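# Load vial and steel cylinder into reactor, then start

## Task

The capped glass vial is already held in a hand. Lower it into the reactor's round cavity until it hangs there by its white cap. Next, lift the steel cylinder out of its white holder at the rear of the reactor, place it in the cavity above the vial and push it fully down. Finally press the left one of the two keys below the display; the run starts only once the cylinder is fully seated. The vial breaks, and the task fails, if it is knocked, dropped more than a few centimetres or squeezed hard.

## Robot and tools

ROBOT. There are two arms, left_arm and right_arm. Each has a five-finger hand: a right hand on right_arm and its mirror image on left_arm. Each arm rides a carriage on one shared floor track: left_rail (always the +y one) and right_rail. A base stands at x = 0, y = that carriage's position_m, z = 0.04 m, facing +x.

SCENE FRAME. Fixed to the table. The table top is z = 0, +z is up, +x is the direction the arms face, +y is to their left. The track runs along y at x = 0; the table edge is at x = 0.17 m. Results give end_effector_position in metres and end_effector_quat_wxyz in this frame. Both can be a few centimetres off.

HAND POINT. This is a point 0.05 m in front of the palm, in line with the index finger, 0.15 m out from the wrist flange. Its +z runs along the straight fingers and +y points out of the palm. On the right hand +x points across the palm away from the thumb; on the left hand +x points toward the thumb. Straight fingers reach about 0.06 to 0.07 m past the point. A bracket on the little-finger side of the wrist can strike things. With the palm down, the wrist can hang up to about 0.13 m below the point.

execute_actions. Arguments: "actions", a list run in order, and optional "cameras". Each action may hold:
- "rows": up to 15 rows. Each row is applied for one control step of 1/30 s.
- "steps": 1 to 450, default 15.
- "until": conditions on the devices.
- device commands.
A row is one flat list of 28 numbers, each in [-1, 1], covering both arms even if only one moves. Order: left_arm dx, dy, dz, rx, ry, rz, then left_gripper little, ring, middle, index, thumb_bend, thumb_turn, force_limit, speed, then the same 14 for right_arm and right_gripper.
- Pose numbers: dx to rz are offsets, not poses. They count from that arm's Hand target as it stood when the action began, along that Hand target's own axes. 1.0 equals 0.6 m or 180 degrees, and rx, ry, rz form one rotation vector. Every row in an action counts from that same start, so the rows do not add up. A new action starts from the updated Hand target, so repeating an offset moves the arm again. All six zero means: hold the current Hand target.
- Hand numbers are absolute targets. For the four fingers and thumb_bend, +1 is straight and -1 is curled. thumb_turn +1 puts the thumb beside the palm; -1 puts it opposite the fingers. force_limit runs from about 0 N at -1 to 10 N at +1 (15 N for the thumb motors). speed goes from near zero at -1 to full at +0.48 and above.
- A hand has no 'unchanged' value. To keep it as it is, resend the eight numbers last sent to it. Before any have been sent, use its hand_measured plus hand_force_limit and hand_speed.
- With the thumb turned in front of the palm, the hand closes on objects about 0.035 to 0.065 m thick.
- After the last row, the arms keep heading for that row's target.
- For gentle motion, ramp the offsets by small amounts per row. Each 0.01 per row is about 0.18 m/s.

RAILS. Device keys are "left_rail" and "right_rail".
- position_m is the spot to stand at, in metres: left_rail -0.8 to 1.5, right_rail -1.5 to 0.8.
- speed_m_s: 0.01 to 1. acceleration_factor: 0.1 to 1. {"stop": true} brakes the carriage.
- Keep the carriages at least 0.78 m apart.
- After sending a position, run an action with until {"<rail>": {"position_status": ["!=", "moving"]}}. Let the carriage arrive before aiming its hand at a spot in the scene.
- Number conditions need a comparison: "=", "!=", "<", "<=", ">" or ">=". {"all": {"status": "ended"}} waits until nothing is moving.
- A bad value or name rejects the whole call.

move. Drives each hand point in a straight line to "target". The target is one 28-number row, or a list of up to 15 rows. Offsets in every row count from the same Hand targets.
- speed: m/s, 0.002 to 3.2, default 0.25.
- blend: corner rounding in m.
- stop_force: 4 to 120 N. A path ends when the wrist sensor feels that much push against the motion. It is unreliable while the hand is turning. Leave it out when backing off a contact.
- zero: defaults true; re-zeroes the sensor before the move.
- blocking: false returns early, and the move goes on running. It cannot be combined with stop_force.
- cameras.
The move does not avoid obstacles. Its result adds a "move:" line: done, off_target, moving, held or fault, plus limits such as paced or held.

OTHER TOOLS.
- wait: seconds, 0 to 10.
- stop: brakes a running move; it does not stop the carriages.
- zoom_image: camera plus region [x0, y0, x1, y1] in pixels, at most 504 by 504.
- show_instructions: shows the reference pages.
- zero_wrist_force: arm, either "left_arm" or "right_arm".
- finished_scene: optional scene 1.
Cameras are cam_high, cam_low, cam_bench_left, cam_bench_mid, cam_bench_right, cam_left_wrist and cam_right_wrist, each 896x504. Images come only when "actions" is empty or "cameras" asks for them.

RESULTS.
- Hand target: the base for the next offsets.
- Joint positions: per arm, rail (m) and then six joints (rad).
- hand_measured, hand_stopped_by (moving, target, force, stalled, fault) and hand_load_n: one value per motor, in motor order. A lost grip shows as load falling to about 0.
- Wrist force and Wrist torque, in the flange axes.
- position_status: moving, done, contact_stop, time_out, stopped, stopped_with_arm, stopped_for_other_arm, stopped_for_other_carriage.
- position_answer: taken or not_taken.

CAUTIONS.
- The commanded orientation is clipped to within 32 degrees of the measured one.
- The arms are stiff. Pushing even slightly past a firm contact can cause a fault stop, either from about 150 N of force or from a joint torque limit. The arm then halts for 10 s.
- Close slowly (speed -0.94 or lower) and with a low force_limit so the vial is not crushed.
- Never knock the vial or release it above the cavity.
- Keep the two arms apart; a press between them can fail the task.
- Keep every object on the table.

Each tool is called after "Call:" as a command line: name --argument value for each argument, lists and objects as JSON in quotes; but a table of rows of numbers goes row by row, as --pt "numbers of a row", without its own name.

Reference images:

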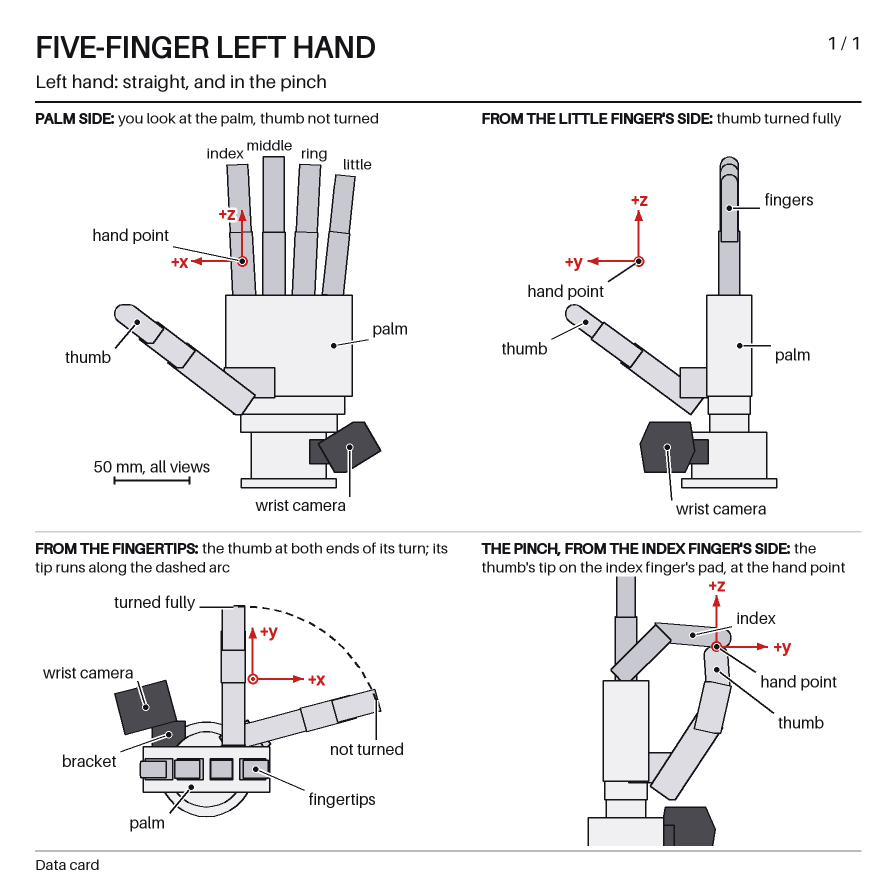

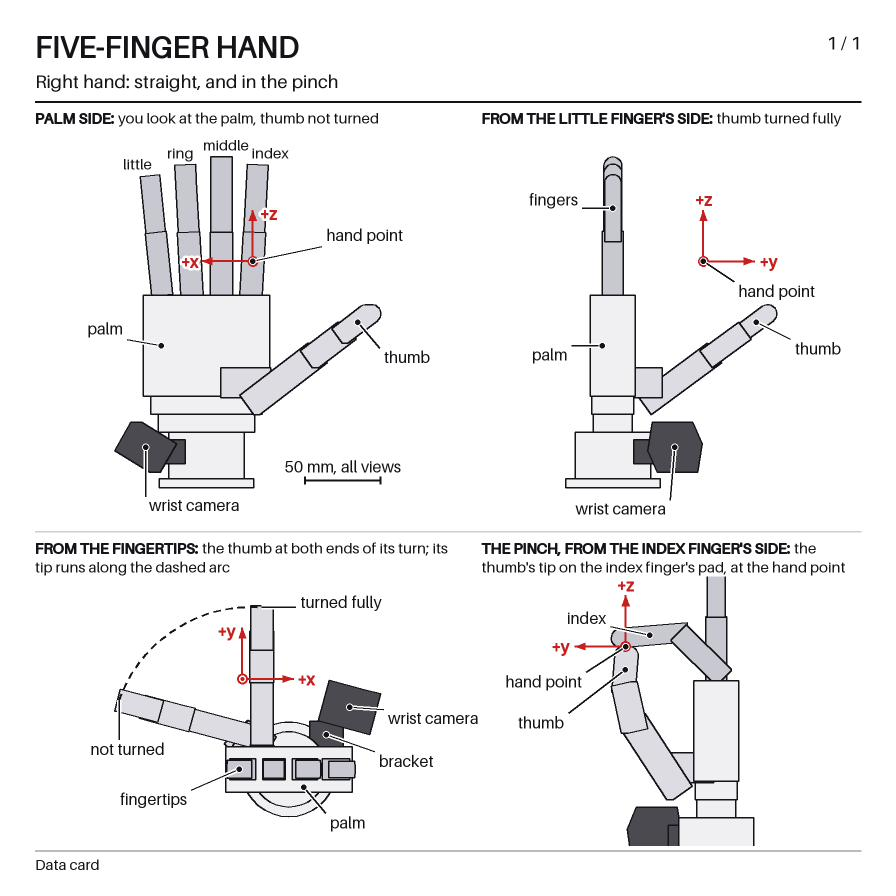

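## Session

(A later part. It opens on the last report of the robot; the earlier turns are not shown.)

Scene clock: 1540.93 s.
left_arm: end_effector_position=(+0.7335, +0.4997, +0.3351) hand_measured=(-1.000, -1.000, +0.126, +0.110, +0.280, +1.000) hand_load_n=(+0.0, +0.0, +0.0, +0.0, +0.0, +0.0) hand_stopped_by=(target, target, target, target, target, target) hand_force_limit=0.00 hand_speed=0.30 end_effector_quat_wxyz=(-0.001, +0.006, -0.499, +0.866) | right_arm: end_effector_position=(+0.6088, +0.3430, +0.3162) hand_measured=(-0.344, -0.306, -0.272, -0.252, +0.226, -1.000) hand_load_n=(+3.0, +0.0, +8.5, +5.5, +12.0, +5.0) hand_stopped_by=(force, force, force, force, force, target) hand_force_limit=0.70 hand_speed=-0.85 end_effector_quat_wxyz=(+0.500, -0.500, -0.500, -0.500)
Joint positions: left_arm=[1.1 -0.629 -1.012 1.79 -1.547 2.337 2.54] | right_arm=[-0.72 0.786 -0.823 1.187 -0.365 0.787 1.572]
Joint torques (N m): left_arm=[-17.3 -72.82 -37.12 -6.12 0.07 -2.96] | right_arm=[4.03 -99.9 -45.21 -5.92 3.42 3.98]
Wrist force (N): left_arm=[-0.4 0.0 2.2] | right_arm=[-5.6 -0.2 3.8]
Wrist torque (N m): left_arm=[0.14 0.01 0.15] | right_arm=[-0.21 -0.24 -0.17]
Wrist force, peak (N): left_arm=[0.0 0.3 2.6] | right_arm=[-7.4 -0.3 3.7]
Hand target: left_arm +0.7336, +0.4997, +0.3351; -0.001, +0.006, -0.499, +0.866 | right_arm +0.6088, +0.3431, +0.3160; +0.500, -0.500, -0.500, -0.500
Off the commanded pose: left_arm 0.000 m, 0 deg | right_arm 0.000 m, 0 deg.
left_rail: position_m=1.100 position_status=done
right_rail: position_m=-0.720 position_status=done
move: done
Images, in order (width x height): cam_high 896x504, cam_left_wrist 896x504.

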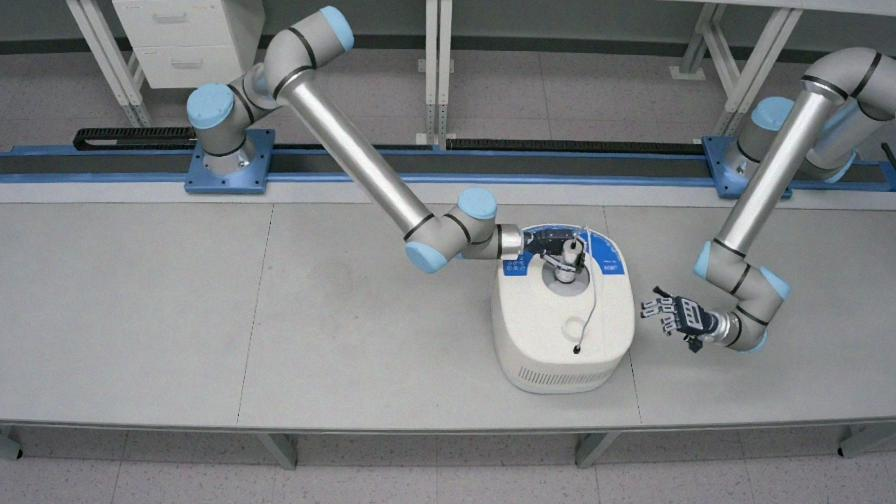

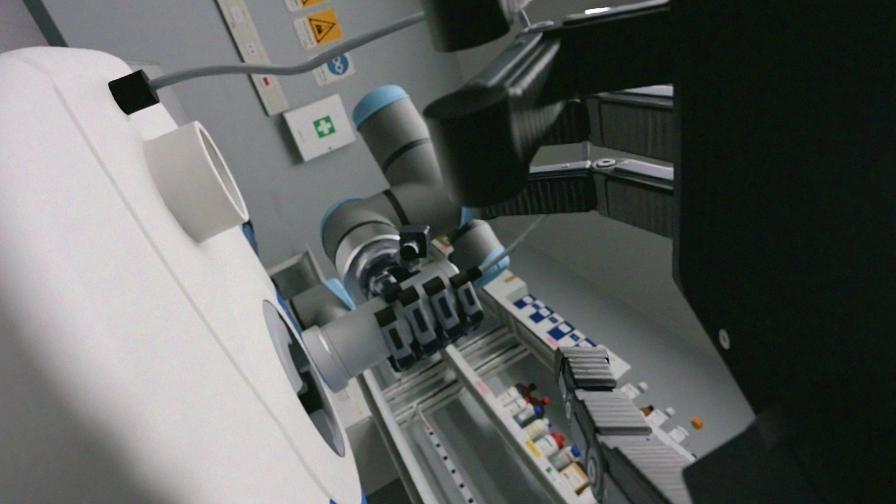

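Call:
move --target '[0,0,0,0,0,0,-1,-1,0.125,0.11,0.28,1,0,0.3,0.12,-0.0007,0.0025,0,0,0,-1,-1,-1,-1,-1,-1,0.7,-0.85]' --speed 0.12 --cameras '["cam_left_wrist","cam_high"]'

Call:
zoom_image --camera "cam_left_wrist" --region '[280, 350, 330, 400]'

Call:
zoom_image --camera "cam_left_wrist" --region '[350, 270, 430, 350]'

Call:
zoom_image --camera "cam_high" --region '[550, 260, 580, 290]'

Scene clock: 1668.90 s.
left_arm: end_effector_position=(+0.7335, +0.4997, +0.3351) hand_measured=(-1.000, -1.000, +0.126, +0.110, +0.280, +1.000) hand_load_n=(+0.0, +0.0, +0.0, +0.0, +0.0, -0.5) hand_stopped_by=(target, target, target, target, target, target) hand_force_limit=0.00 hand_speed=0.30 end_effector_quat_wxyz=(-0.001, +0.006, -0.499, +0.866) | right_arm: end_effector_position=(+0.6084, +0.3445, +0.3879) hand_measured=(-0.344, -0.306, -0.272, -0.252, +0.226, -1.000) hand_load_n=(+3.0, +0.0, +9.0, +5.5, +12.0, +5.0) hand_stopped_by=(force, force, force, force, force, target) hand_force_limit=0.70 hand_speed=-0.85 end_effector_quat_wxyz=(+0.500, -0.500, -0.500, -0.500)
Joint positions: left_arm=[1.1 -0.629 -1.012 1.79 -1.547 2.337 2.54] | right_arm=[-0.72 0.788 -0.861 1.121 -0.261 0.788 1.572]
Joint torques (N m): left_arm=[-13 -74.9 -36.98 -5.54 0.55 -3.14] | right_arm=[8.28 -123.15 -61.58 -0.06 3.36 -4.22]
Wrist force (N): left_arm=[0.1 0.0 1.9] | right_arm=[-5.9 -0.4 3.8]
Wrist torque (N m): left_arm=[0.14 -0.06 0.17] | right_arm=[-0.22 -0.26 -0.14]
Wrist force, peak (N): left_arm=[-0.1 0.3 2.5] | right_arm=[-7.7 -0.4 3.7]
Hand target: left_arm +0.7336, +0.4997, +0.3351; -0.001, +0.006, -0.499, +0.866 | right_arm +0.6084, +0.3445, +0.3880; +0.500, -0.500, -0.500, -0.500
Off the commanded pose: left_arm 0.000 m, 0 deg | right_arm 0.000 m, 0 deg.
left_rail: position_m=1.100 position_status=done
right_rail: position_m=-0.720 position_status=done
move: done
Images, in order (width x height): cam_high 896x504, cam_left_wrist 896x504.

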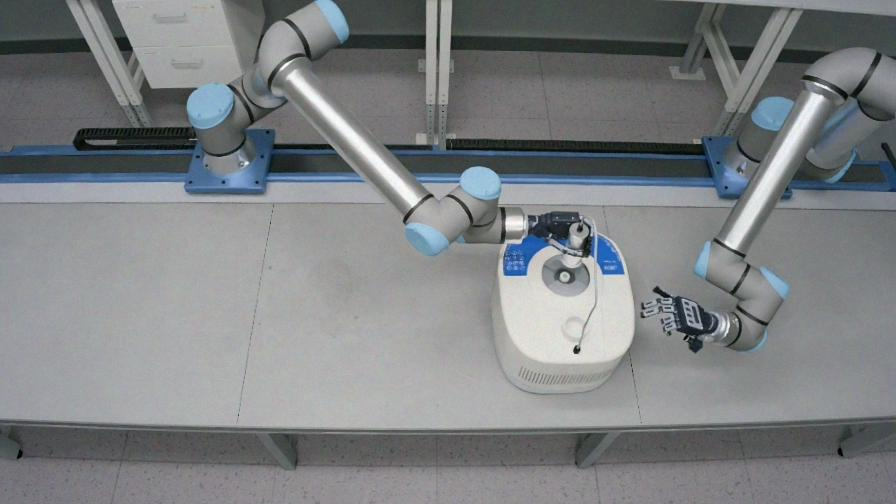

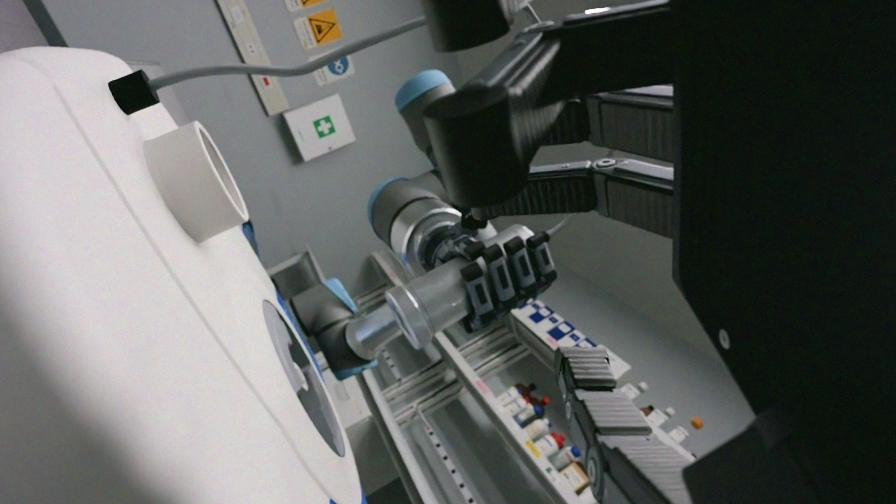

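Scaled by 10.080 from the camera's 896x504 image, which has a finer 1280x720 frame.

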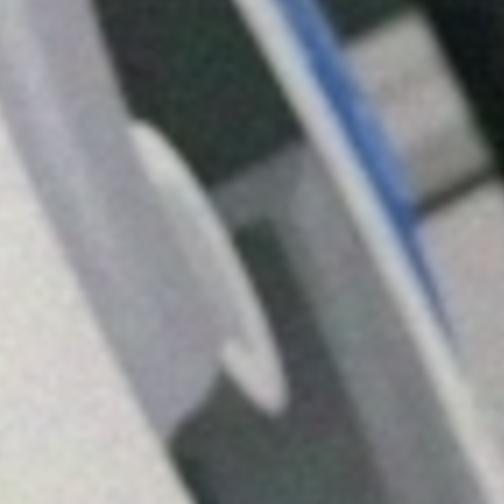

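Scaled by 6.300 from the camera's 896x504 image, which has a finer 1280x720 frame.

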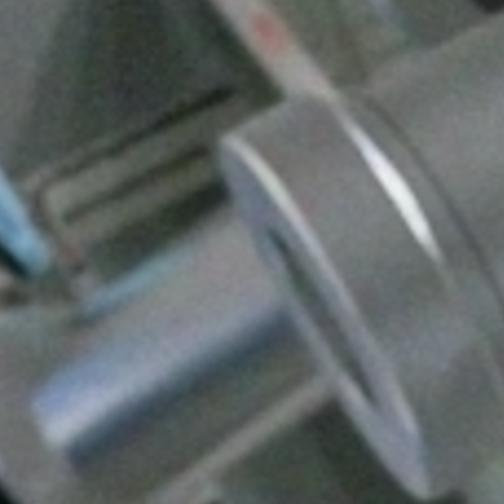

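Scaled by 16.800 from the camera's 896x504 image, which has a finer 1280x720 frame.

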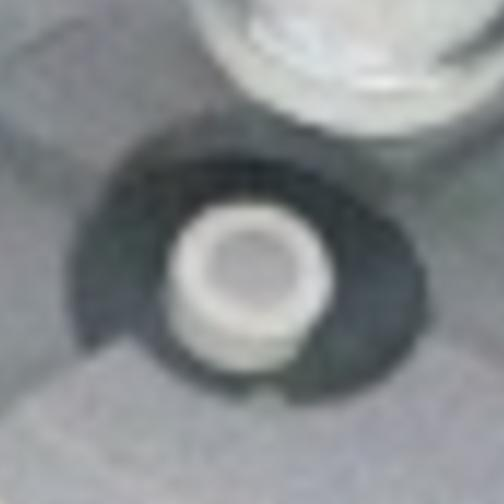

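Call:
zoom_image --camera "cam_left_wrist" --region '[370, 210, 570, 360]'

Call:
zoom_image --camera "cam_high" --region '[550, 215, 600, 275]'

Scaled by 2.520 from the camera's 896x504 image, which has a finer 1280x720 frame.

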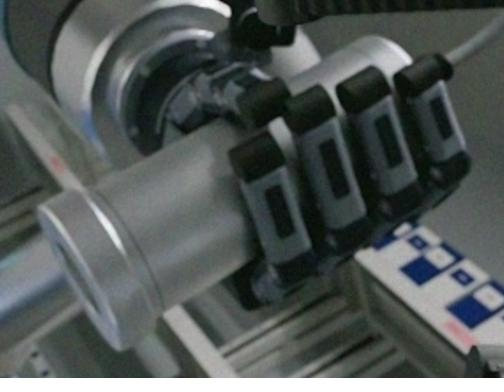

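Scaled by 8.400 from the camera's 896x504 image, which has a finer 1280x720 frame.

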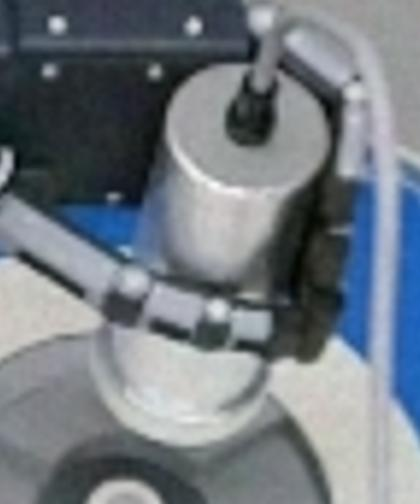

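Call:
execute_actions --actions '[]' --cameras '["cam_high","cam_left_wrist"]'

Call:
zoom_image --camera "cam_left_wrist" --region '[290, 170, 590, 410]'

Call:
zoom_image --camera "cam_high" --region '[530, 190, 620, 290]'

Scene clock: 1763.17 s.
left_arm: end_effector_position=(+0.7335, +0.4997, +0.3351) hand_measured=(-1.000, -1.000, +0.126, +0.110, +0.280, +1.000) hand_load_n=(+0.0, +0.0, +0.0, +0.0, +0.0, +0.0) hand_stopped_by=(target, target, target, target, target, target) hand_force_limit=0.00 hand_speed=0.30 end_effector_quat_wxyz=(-0.001, +0.006, -0.499, +0.866) | right_arm: end_effector_position=(+0.6084, +0.3445, +0.3880) hand_measured=(-0.344, -0.306, -0.272, -0.252, +0.226, -1.000) hand_load_n=(+3.0, +0.0, +8.5, +6.0, +12.0, +5.0) hand_stopped_by=(force, force, force, force, force, target) hand_force_limit=0.70 hand_speed=-0.85 end_effector_quat_wxyz=(+0.500, -0.500, -0.500, -0.500)
Joint positions: left_arm=[1.1 -0.629 -1.012 1.79 -1.547 2.337 2.54] | right_arm=[-0.72 0.788 -0.861 1.121 -0.261 0.788 1.572]
Joint velocities: within noise
Joint torques (N m): left_arm=[-13.63 -73.82 -37.22 -4.64 0.3 -2.77] | right_arm=[7.52 -123.5 -60 -0.12 3.04 -4.61]
Wrist force (N): left_arm=[-0.4 0.5 2.3] | right_arm=[-6.0 -0.4 3.7]
Wrist torque (N m): left_arm=[0.20 0.01 0.14] | right_arm=[-0.22 -0.21 -0.13]
Wrist force, peak (N): left_arm=[-0.5 0.2 2.5] | right_arm=[-5.9 -0.7 4.0]
Hand target: left_arm +0.7336, +0.4997, +0.3351; -0.001, +0.006, -0.499, +0.866 | right_arm +0.6084, +0.3445, +0.3880; +0.500, -0.500, -0.500, -0.500
Off the commanded pose: left_arm 0.000 m, 0 deg | right_arm 0.000 m, 0 deg.
left_rail: position_m=1.100 position_status=done
right_rail: position_m=-0.720 position_status=done
Images, in order (width x height): cam_high 896x504, cam_left_wrist 896x504.

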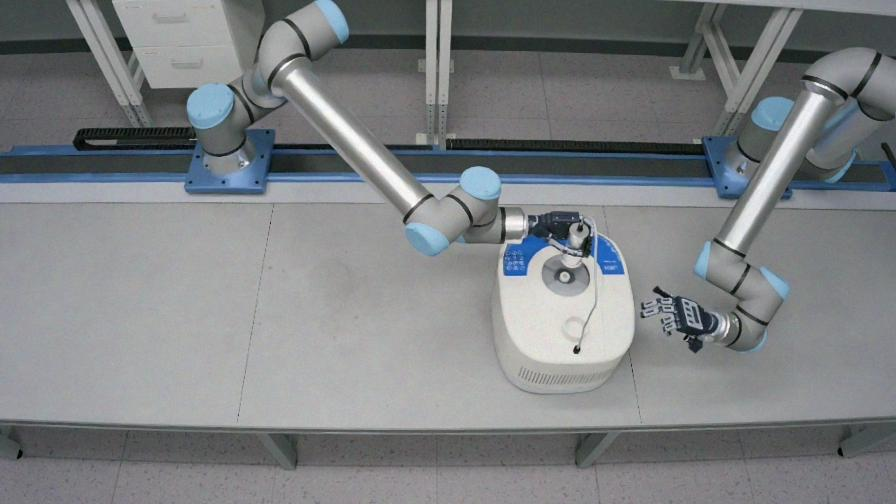

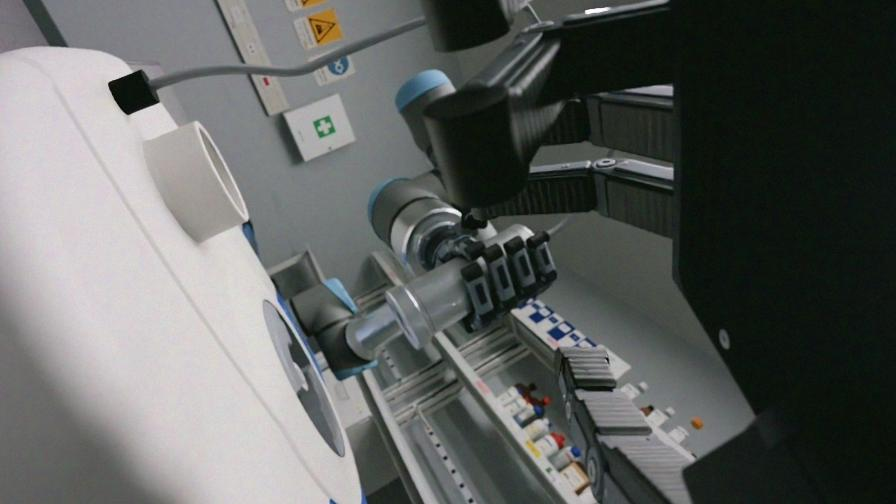

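Scaled by 1.680 from the camera's 896x504 image, which has a finer 1280x720 frame.

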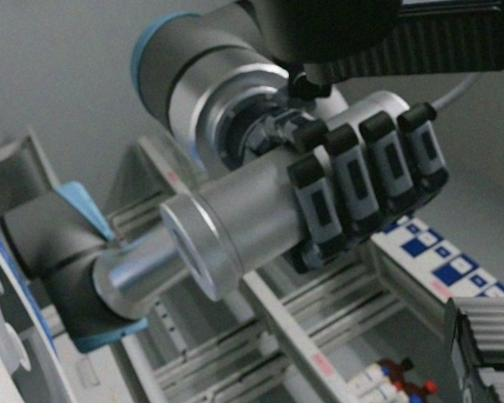

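Scaled by 5.040 from the camera's 896x504 image, which has a finer 1280x720 frame.

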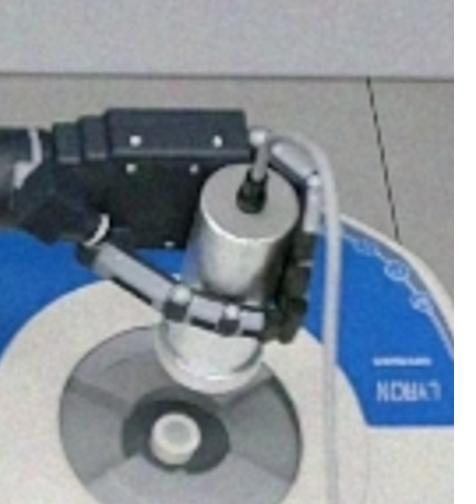

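Call:
zoom_image --camera "cam_left_wrist" --region '[370, 205, 570, 365]'

Call:
zoom_image --camera "cam_high" --region '[555, 218, 600, 276]'

Scaled by 2.520 from the camera's 896x504 image, which has a finer 1280x720 frame.

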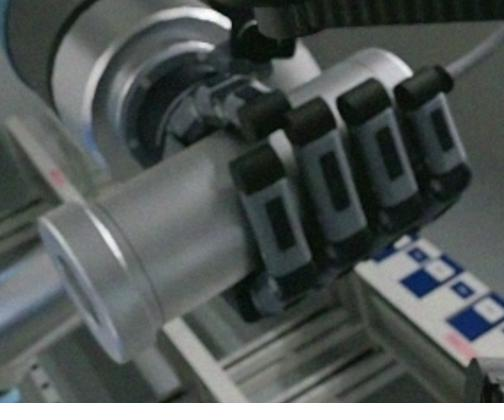

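Scaled by 8.690 from the camera's 896x504 image, which has a finer 1280x720 frame.

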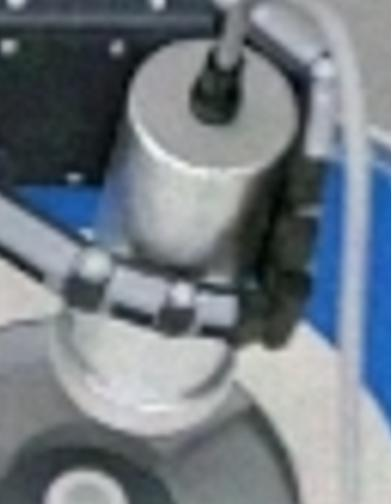

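Call:
zoom_image --camera "cam_left_wrist" --region '[375, 270, 455, 360]'

Call:
zoom_image --camera "cam_left_wrist" --region '[250, 290, 360, 470]'

Call:
zoom_image --camera "cam_left_wrist" --region '[470, 200, 560, 300]'

Scaled by 5.600 from the camera's 896x504 image, which has a finer 1280x720 frame.

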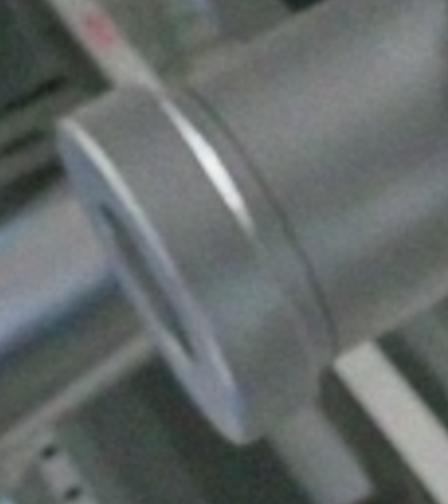

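Scaled by 2.800 from the camera's 896x504 image, which has a finer 1280x720 frame.

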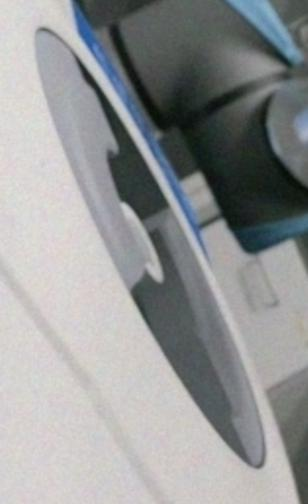

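Scaled by 5.040 from the camera's 896x504 image, which has a finer 1280x720 frame.

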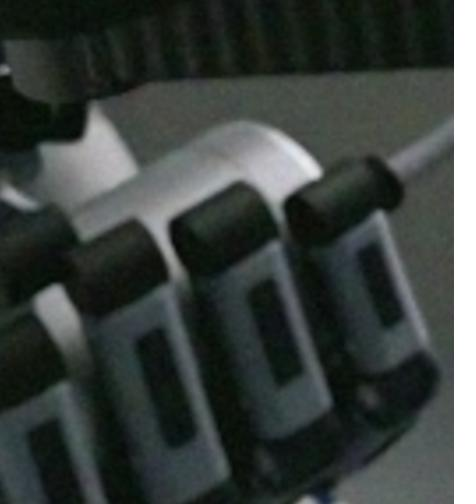

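Call:
move --target '[0,0,0,0,0,0,-1,-1,0.125,0.11,0.28,1,0,0.3,-0.1317,-0.0015,0.0007,0,0,0,-1,-1,-1,-1,-1,-1,0.7,-0.85]' --speed 0.05 --stop_force 4 --cameras '["cam_high","cam_left_wrist"]'

Call:
zoom_image --camera "cam_left_wrist" --region '[280, 320, 370, 420]'

Call:
zoom_image --camera "cam_left_wrist" --region '[240, 240, 440, 480]'

Call:
zoom_image --camera "cam_high" --region '[540, 250, 592, 302]'

Scene clock: 1849.50 s.
left_arm: end_effector_position=(+0.7335, +0.4997, +0.3351) hand_measured=(-1.000, -1.000, +0.126, +0.110, +0.280, +1.000) hand_load_n=(+0.0, +0.0, +0.0, +0.0, +0.0, +0.0) hand_stopped_by=(target, target, target, target, target, target) hand_force_limit=0.00 hand_speed=0.30 end_effector_quat_wxyz=(-0.001, +0.006, -0.499, +0.866) | right_arm: end_effector_position=(+0.6075, +0.3450, +0.3090) hand_measured=(-0.344, -0.306, -0.272, -0.252, +0.226, -1.000) hand_load_n=(+3.0, +0.0, +8.5, +5.5, +12.0, +5.0) hand_stopped_by=(force, force, force, force, force, target) hand_force_limit=0.70 hand_speed=-0.85 end_effector_quat_wxyz=(+0.500, -0.500, -0.500, -0.500)
Joint positions: left_arm=[1.1 -0.629 -1.012 1.79 -1.547 2.337 2.54] | right_arm=[-0.72 0.789 -0.817 1.19 -0.374 0.789 1.572]
Joint torques (N m): left_arm=[-13.37 -73.68 -37 -3.48 0.06 -2.96] | right_arm=[7.56 -100.31 -44.15 -5.9 3.35 1.64]
Wrist force (N): left_arm=[-0.2 0.0 2.2] | right_arm=[-5.3 -0.1 3.9]
Wrist torque (N m): left_arm=[0.13 -0.01 0.16] | right_arm=[-0.20 -0.34 -0.08]
Wrist force, peak (N): left_arm=[-0.4 0.1 2.7] | right_arm=[-6.4 -0.2 4.0]
Hand target: left_arm +0.7336, +0.4997, +0.3351; -0.001, +0.006, -0.499, +0.866 | right_arm +0.6075, +0.3450, +0.3090; +0.500, -0.500, -0.500, -0.500
Off the commanded pose: left_arm 0.000 m, 0 deg | right_arm 0.000 m, 0 deg.
left_rail: position_m=1.100 position_status=done
right_rail: position_m=-0.720 position_status=done
move: done
Images, in order (width x height): cam_high 896x504, cam_left_wrist 896x504.

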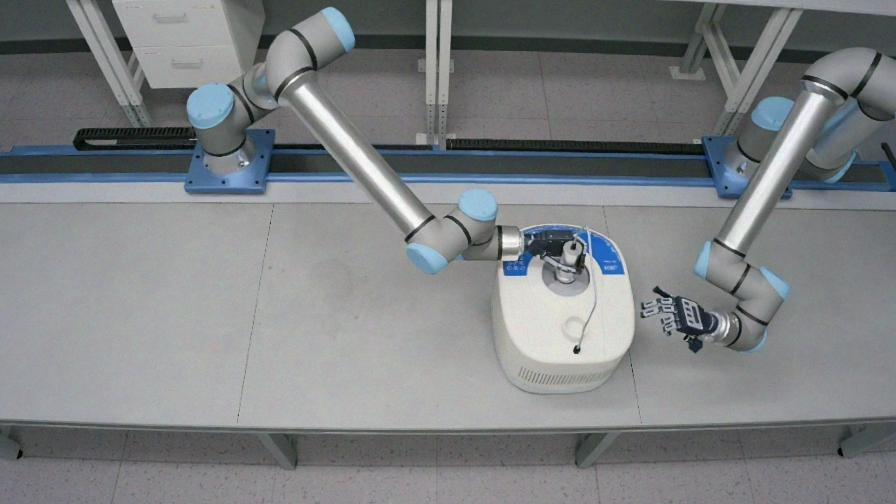

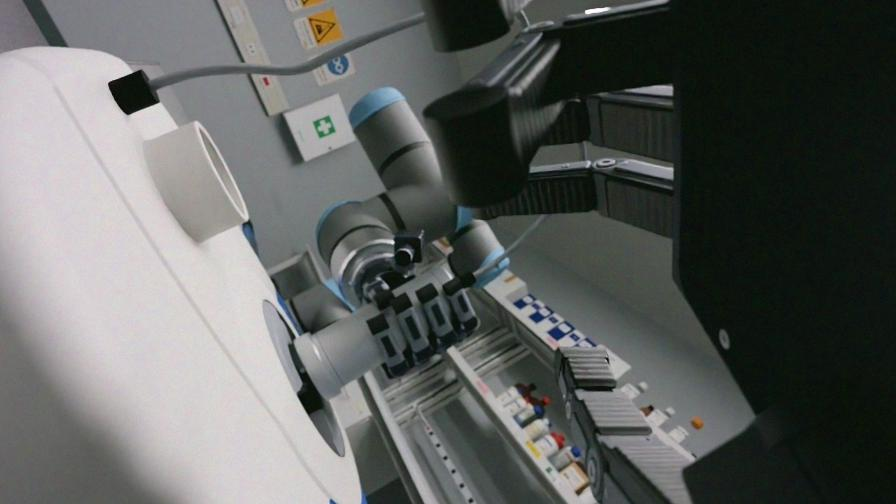

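Scaled by 5.040 from the camera's 896x504 image, which has a finer 1280x720 frame.

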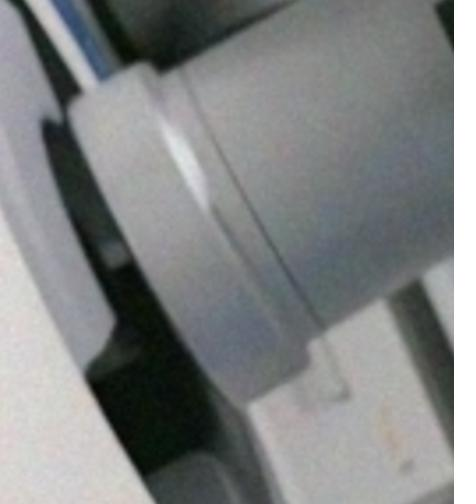

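Scaled by 2.100 from the camera's 896x504 image, which has a finer 1280x720 frame.

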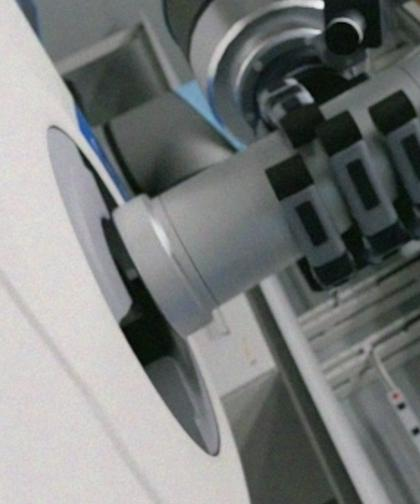

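Scaled by 9.692 from the camera's 896x504 image, which has a finer 1280x720 frame.

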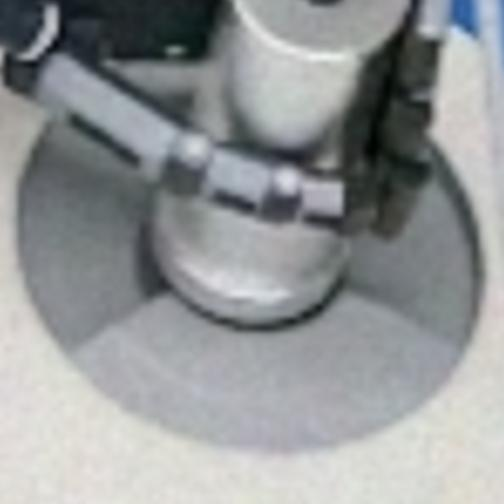

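Call:
move --target '[0,0,0,0,0,0,-1,-1,0.125,0.11,0.28,1,0,0.3,0.1317,0,0,0,0,0,-1,-1,-1,-1,-1,-1,0.7,-0.85]' --speed 0.08 --cameras '["cam_high","cam_left_wrist"]'

Call:
zoom_image --camera "cam_left_wrist" --region '[260, 290, 320, 360]'

Call:
zoom_image --camera "cam_left_wrist" --region '[280, 350, 350, 430]'

Call:
zoom_image --camera "cam_high" --region '[540, 250, 592, 302]'

Scene clock: 1882.40 s.
left_arm: end_effector_position=(+0.7335, +0.4997, +0.3351) hand_measured=(-1.000, -1.000, +0.126, +0.110, +0.280, +1.000) hand_load_n=(+0.0, +0.0, +0.0, +0.0, +0.0, +0.0) hand_stopped_by=(target, target, target, target, target, target) hand_force_limit=0.00 hand_speed=0.30 end_effector_quat_wxyz=(-0.001, +0.006, -0.499, +0.866) | right_arm: end_effector_position=(+0.6075, +0.3449, +0.3879) hand_measured=(-0.344, -0.306, -0.272, -0.252, +0.226, -1.000) hand_load_n=(+3.5, -0.5, +8.5, +5.5, +12.0, +5.0) hand_stopped_by=(force, force, force, force, force, target) hand_force_limit=0.70 hand_speed=-0.85 end_effector_quat_wxyz=(+0.500, -0.500, -0.500, -0.500)
Joint positions: left_arm=[1.1 -0.629 -1.012 1.79 -1.547 2.337 2.54] | right_arm=[-0.72 0.789 -0.861 1.122 -0.261 0.789 1.572]
Joint torques (N m): left_arm=[-11.48 -74.18 -36.81 -2.6 0.26 -2.53] | right_arm=[-5.96 -123.09 -59.52 -0.25 -0.45 -2.79]
Wrist force (N): left_arm=[-0.5 0.2 2.0] | right_arm=[-5.3 -0.4 3.5]
Wrist torque (N m): left_arm=[0.18 0.03 0.14] | right_arm=[-0.21 -0.28 -0.09]
Wrist force, peak (N): left_arm=[-0.4 0.6 2.7] | right_arm=[-7.5 -0.5 3.6]
Hand target: left_arm +0.7336, +0.4997, +0.3351; -0.001, +0.006, -0.499, +0.866 | right_arm +0.6075, +0.3449, +0.3880; +0.500, -0.500, -0.500, -0.500
Off the commanded pose: left_arm 0.000 m, 0 deg | right_arm 0.000 m, 0 deg.
left_rail: position_m=1.100 position_status=done
right_rail: position_m=-0.720 position_status=done
move: done
Images, in order (width x height): cam_high 896x504, cam_left_wrist 896x504.

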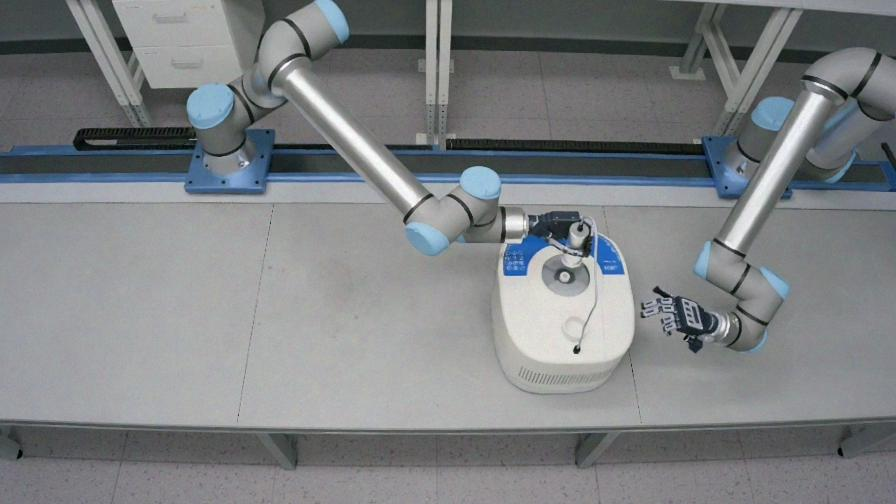

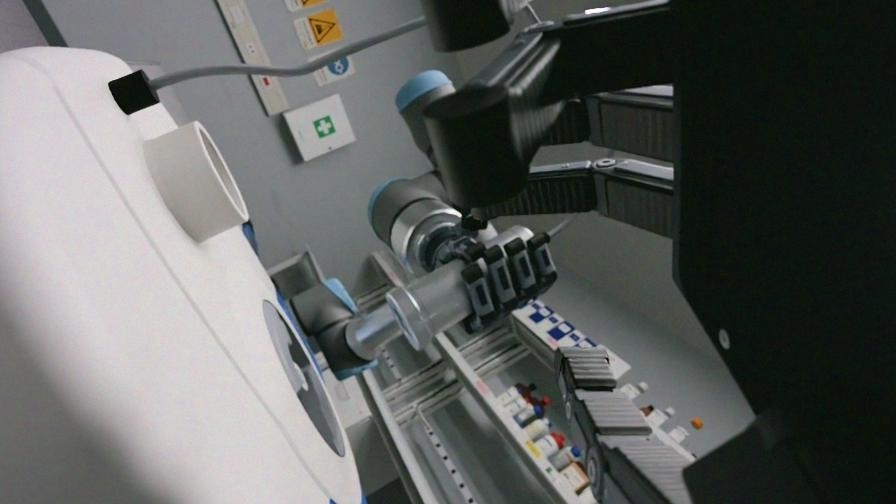

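Scaled by 7.200 from the camera's 896x504 image, which has a finer 1280x720 frame.

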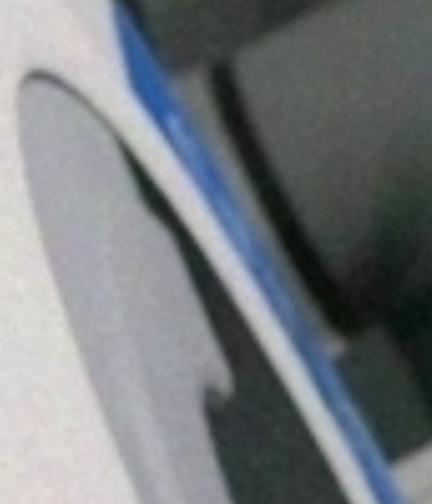

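Scaled by 6.300 from the camera's 896x504 image, which has a finer 1280x720 frame.

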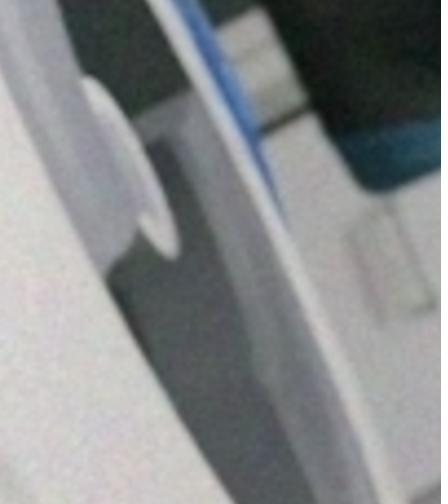

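Scaled by 9.692 from the camera's 896x504 image, which has a finer 1280x720 frame.

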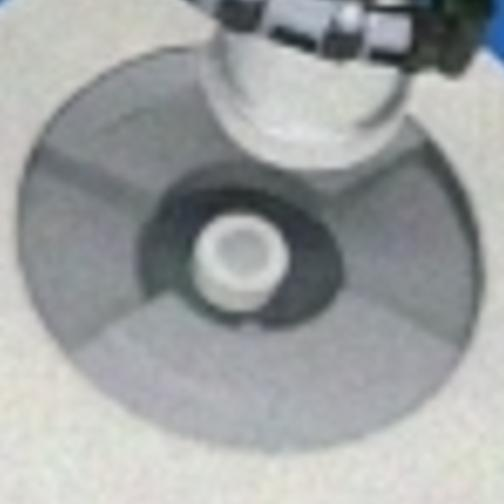

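Call:
move --target '[0,0,0,0,0,0,-1,-1,0.125,0.11,0.28,1,0,0.3,0.10,0,0,0,0,0,-1,-1,-1,-1,-1,-1,0.7,-0.85]' --speed 0.08 --cameras '["cam_high","cam_left_wrist"]'

Call:
zoom_image --camera "cam_high" --region '[550, 260, 580, 290]'

Call:
zoom_image --camera "cam_high" --region '[536, 246, 596, 306]'

Call:
zoom_image --camera "cam_left_wrist" --region '[260, 300, 350, 410]'

Scene clock: 1936.67 s.
left_arm: end_effector_position=(+0.7335, +0.4997, +0.3351) hand_measured=(-1.000, -1.000, +0.126, +0.110, +0.280, +1.000) hand_load_n=(+0.0, +0.0, +0.0, +0.0, +0.0, +0.0) hand_stopped_by=(target, target, target, target, target, target) hand_force_limit=0.00 hand_speed=0.30 end_effector_quat_wxyz=(-0.001, +0.006, -0.499, +0.866) | right_arm: end_effector_position=(+0.6075, +0.3449, +0.4479) hand_measured=(-0.344, -0.306, -0.272, -0.252, +0.226, -1.000) hand_load_n=(+3.0, +0.0, +8.5, +5.5, +12.0, +5.0) hand_stopped_by=(force, force, force, force, force, target) hand_force_limit=0.70 hand_speed=-0.85 end_effector_quat_wxyz=(+0.500, -0.500, -0.500, -0.500)
Joint positions: left_arm=[1.1 -0.629 -1.012 1.79 -1.547 2.337 2.54] | right_arm=[-0.72 0.789 -0.885 1.054 -0.17 0.789 1.572]
Joint torques (N m): left_arm=[-9.41 -75.57 -37.13 -1.97 0.28 -2.59] | right_arm=[-8.58 -122.92 -62.39 -0.3 -2.52 -2.6]
Wrist force (N): left_arm=[0.0 -0.2 2.2] | right_arm=[-6.2 -0.2 3.5]
Wrist torque (N m): left_arm=[0.11 -0.04 0.18] | right_arm=[-0.21 -0.22 -0.13]
Wrist force, peak (N): left_arm=[-0.7 0.3 2.4] | right_arm=[-6.9 -0.4 3.8]
Hand target: left_arm +0.7336, +0.4997, +0.3351; -0.001, +0.006, -0.499, +0.866 | right_arm +0.6075, +0.3449, +0.4480; +0.500, -0.500, -0.500, -0.500
Off the commanded pose: left_arm 0.000 m, 0 deg | right_arm 0.000 m, 0 deg.
left_rail: position_m=1.100 position_status=done
right_rail: position_m=-0.720 position_status=done
move: done
Images, in order (width x height): cam_high 896x504, cam_left_wrist 896x504.

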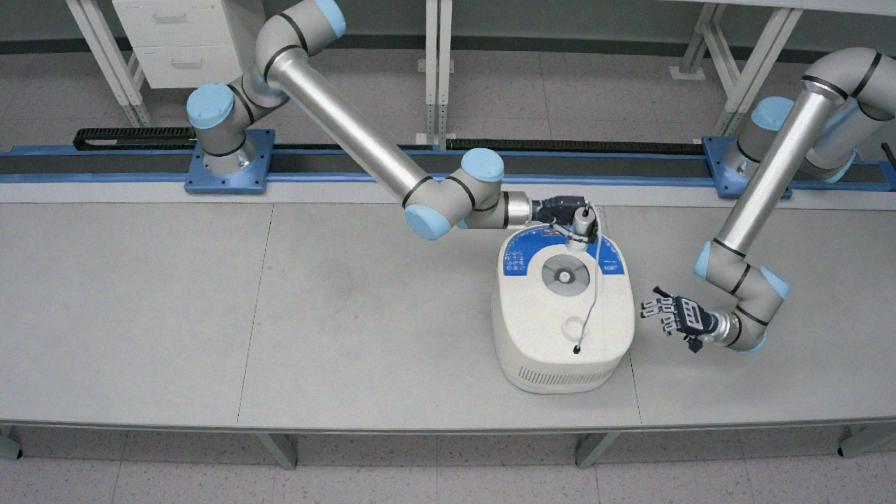

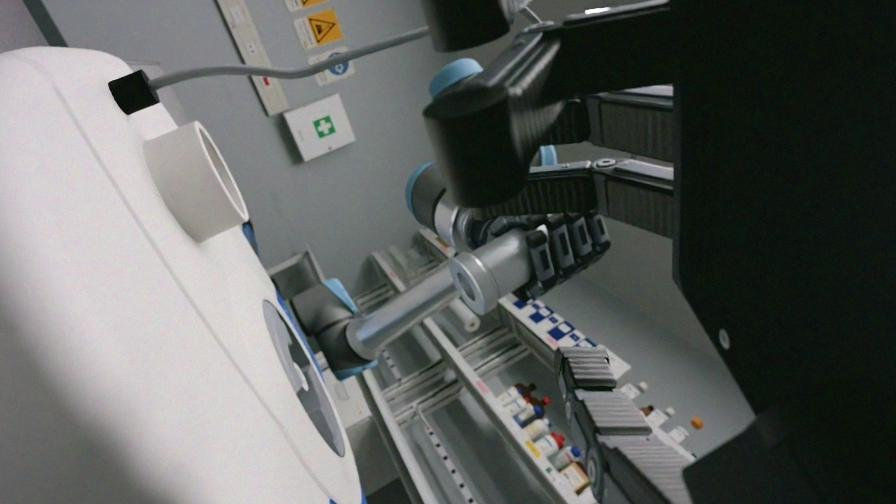

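Scaled by 16.800 from the camera's 896x504 image, which has a finer 1280x720 frame.

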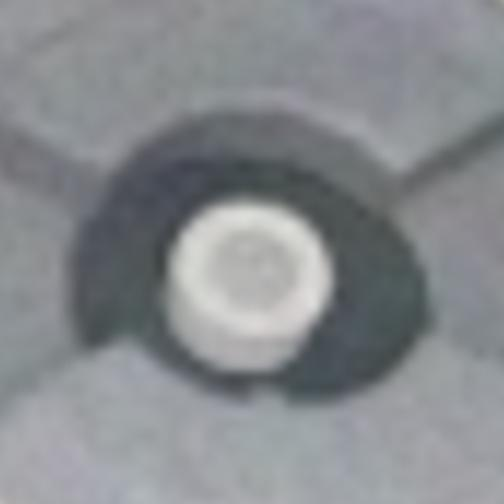

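Scaled by 8.400 from the camera's 896x504 image, which has a finer 1280x720 frame.

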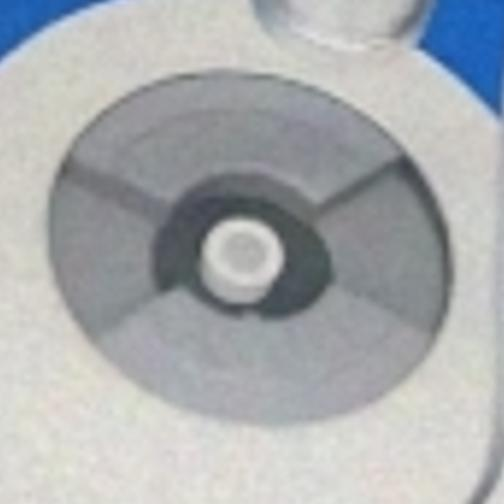

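Scaled by 4.582 from the camera's 896x504 image, which has a finer 1280x720 frame.

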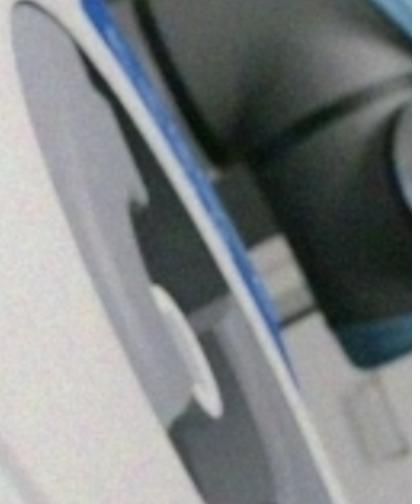

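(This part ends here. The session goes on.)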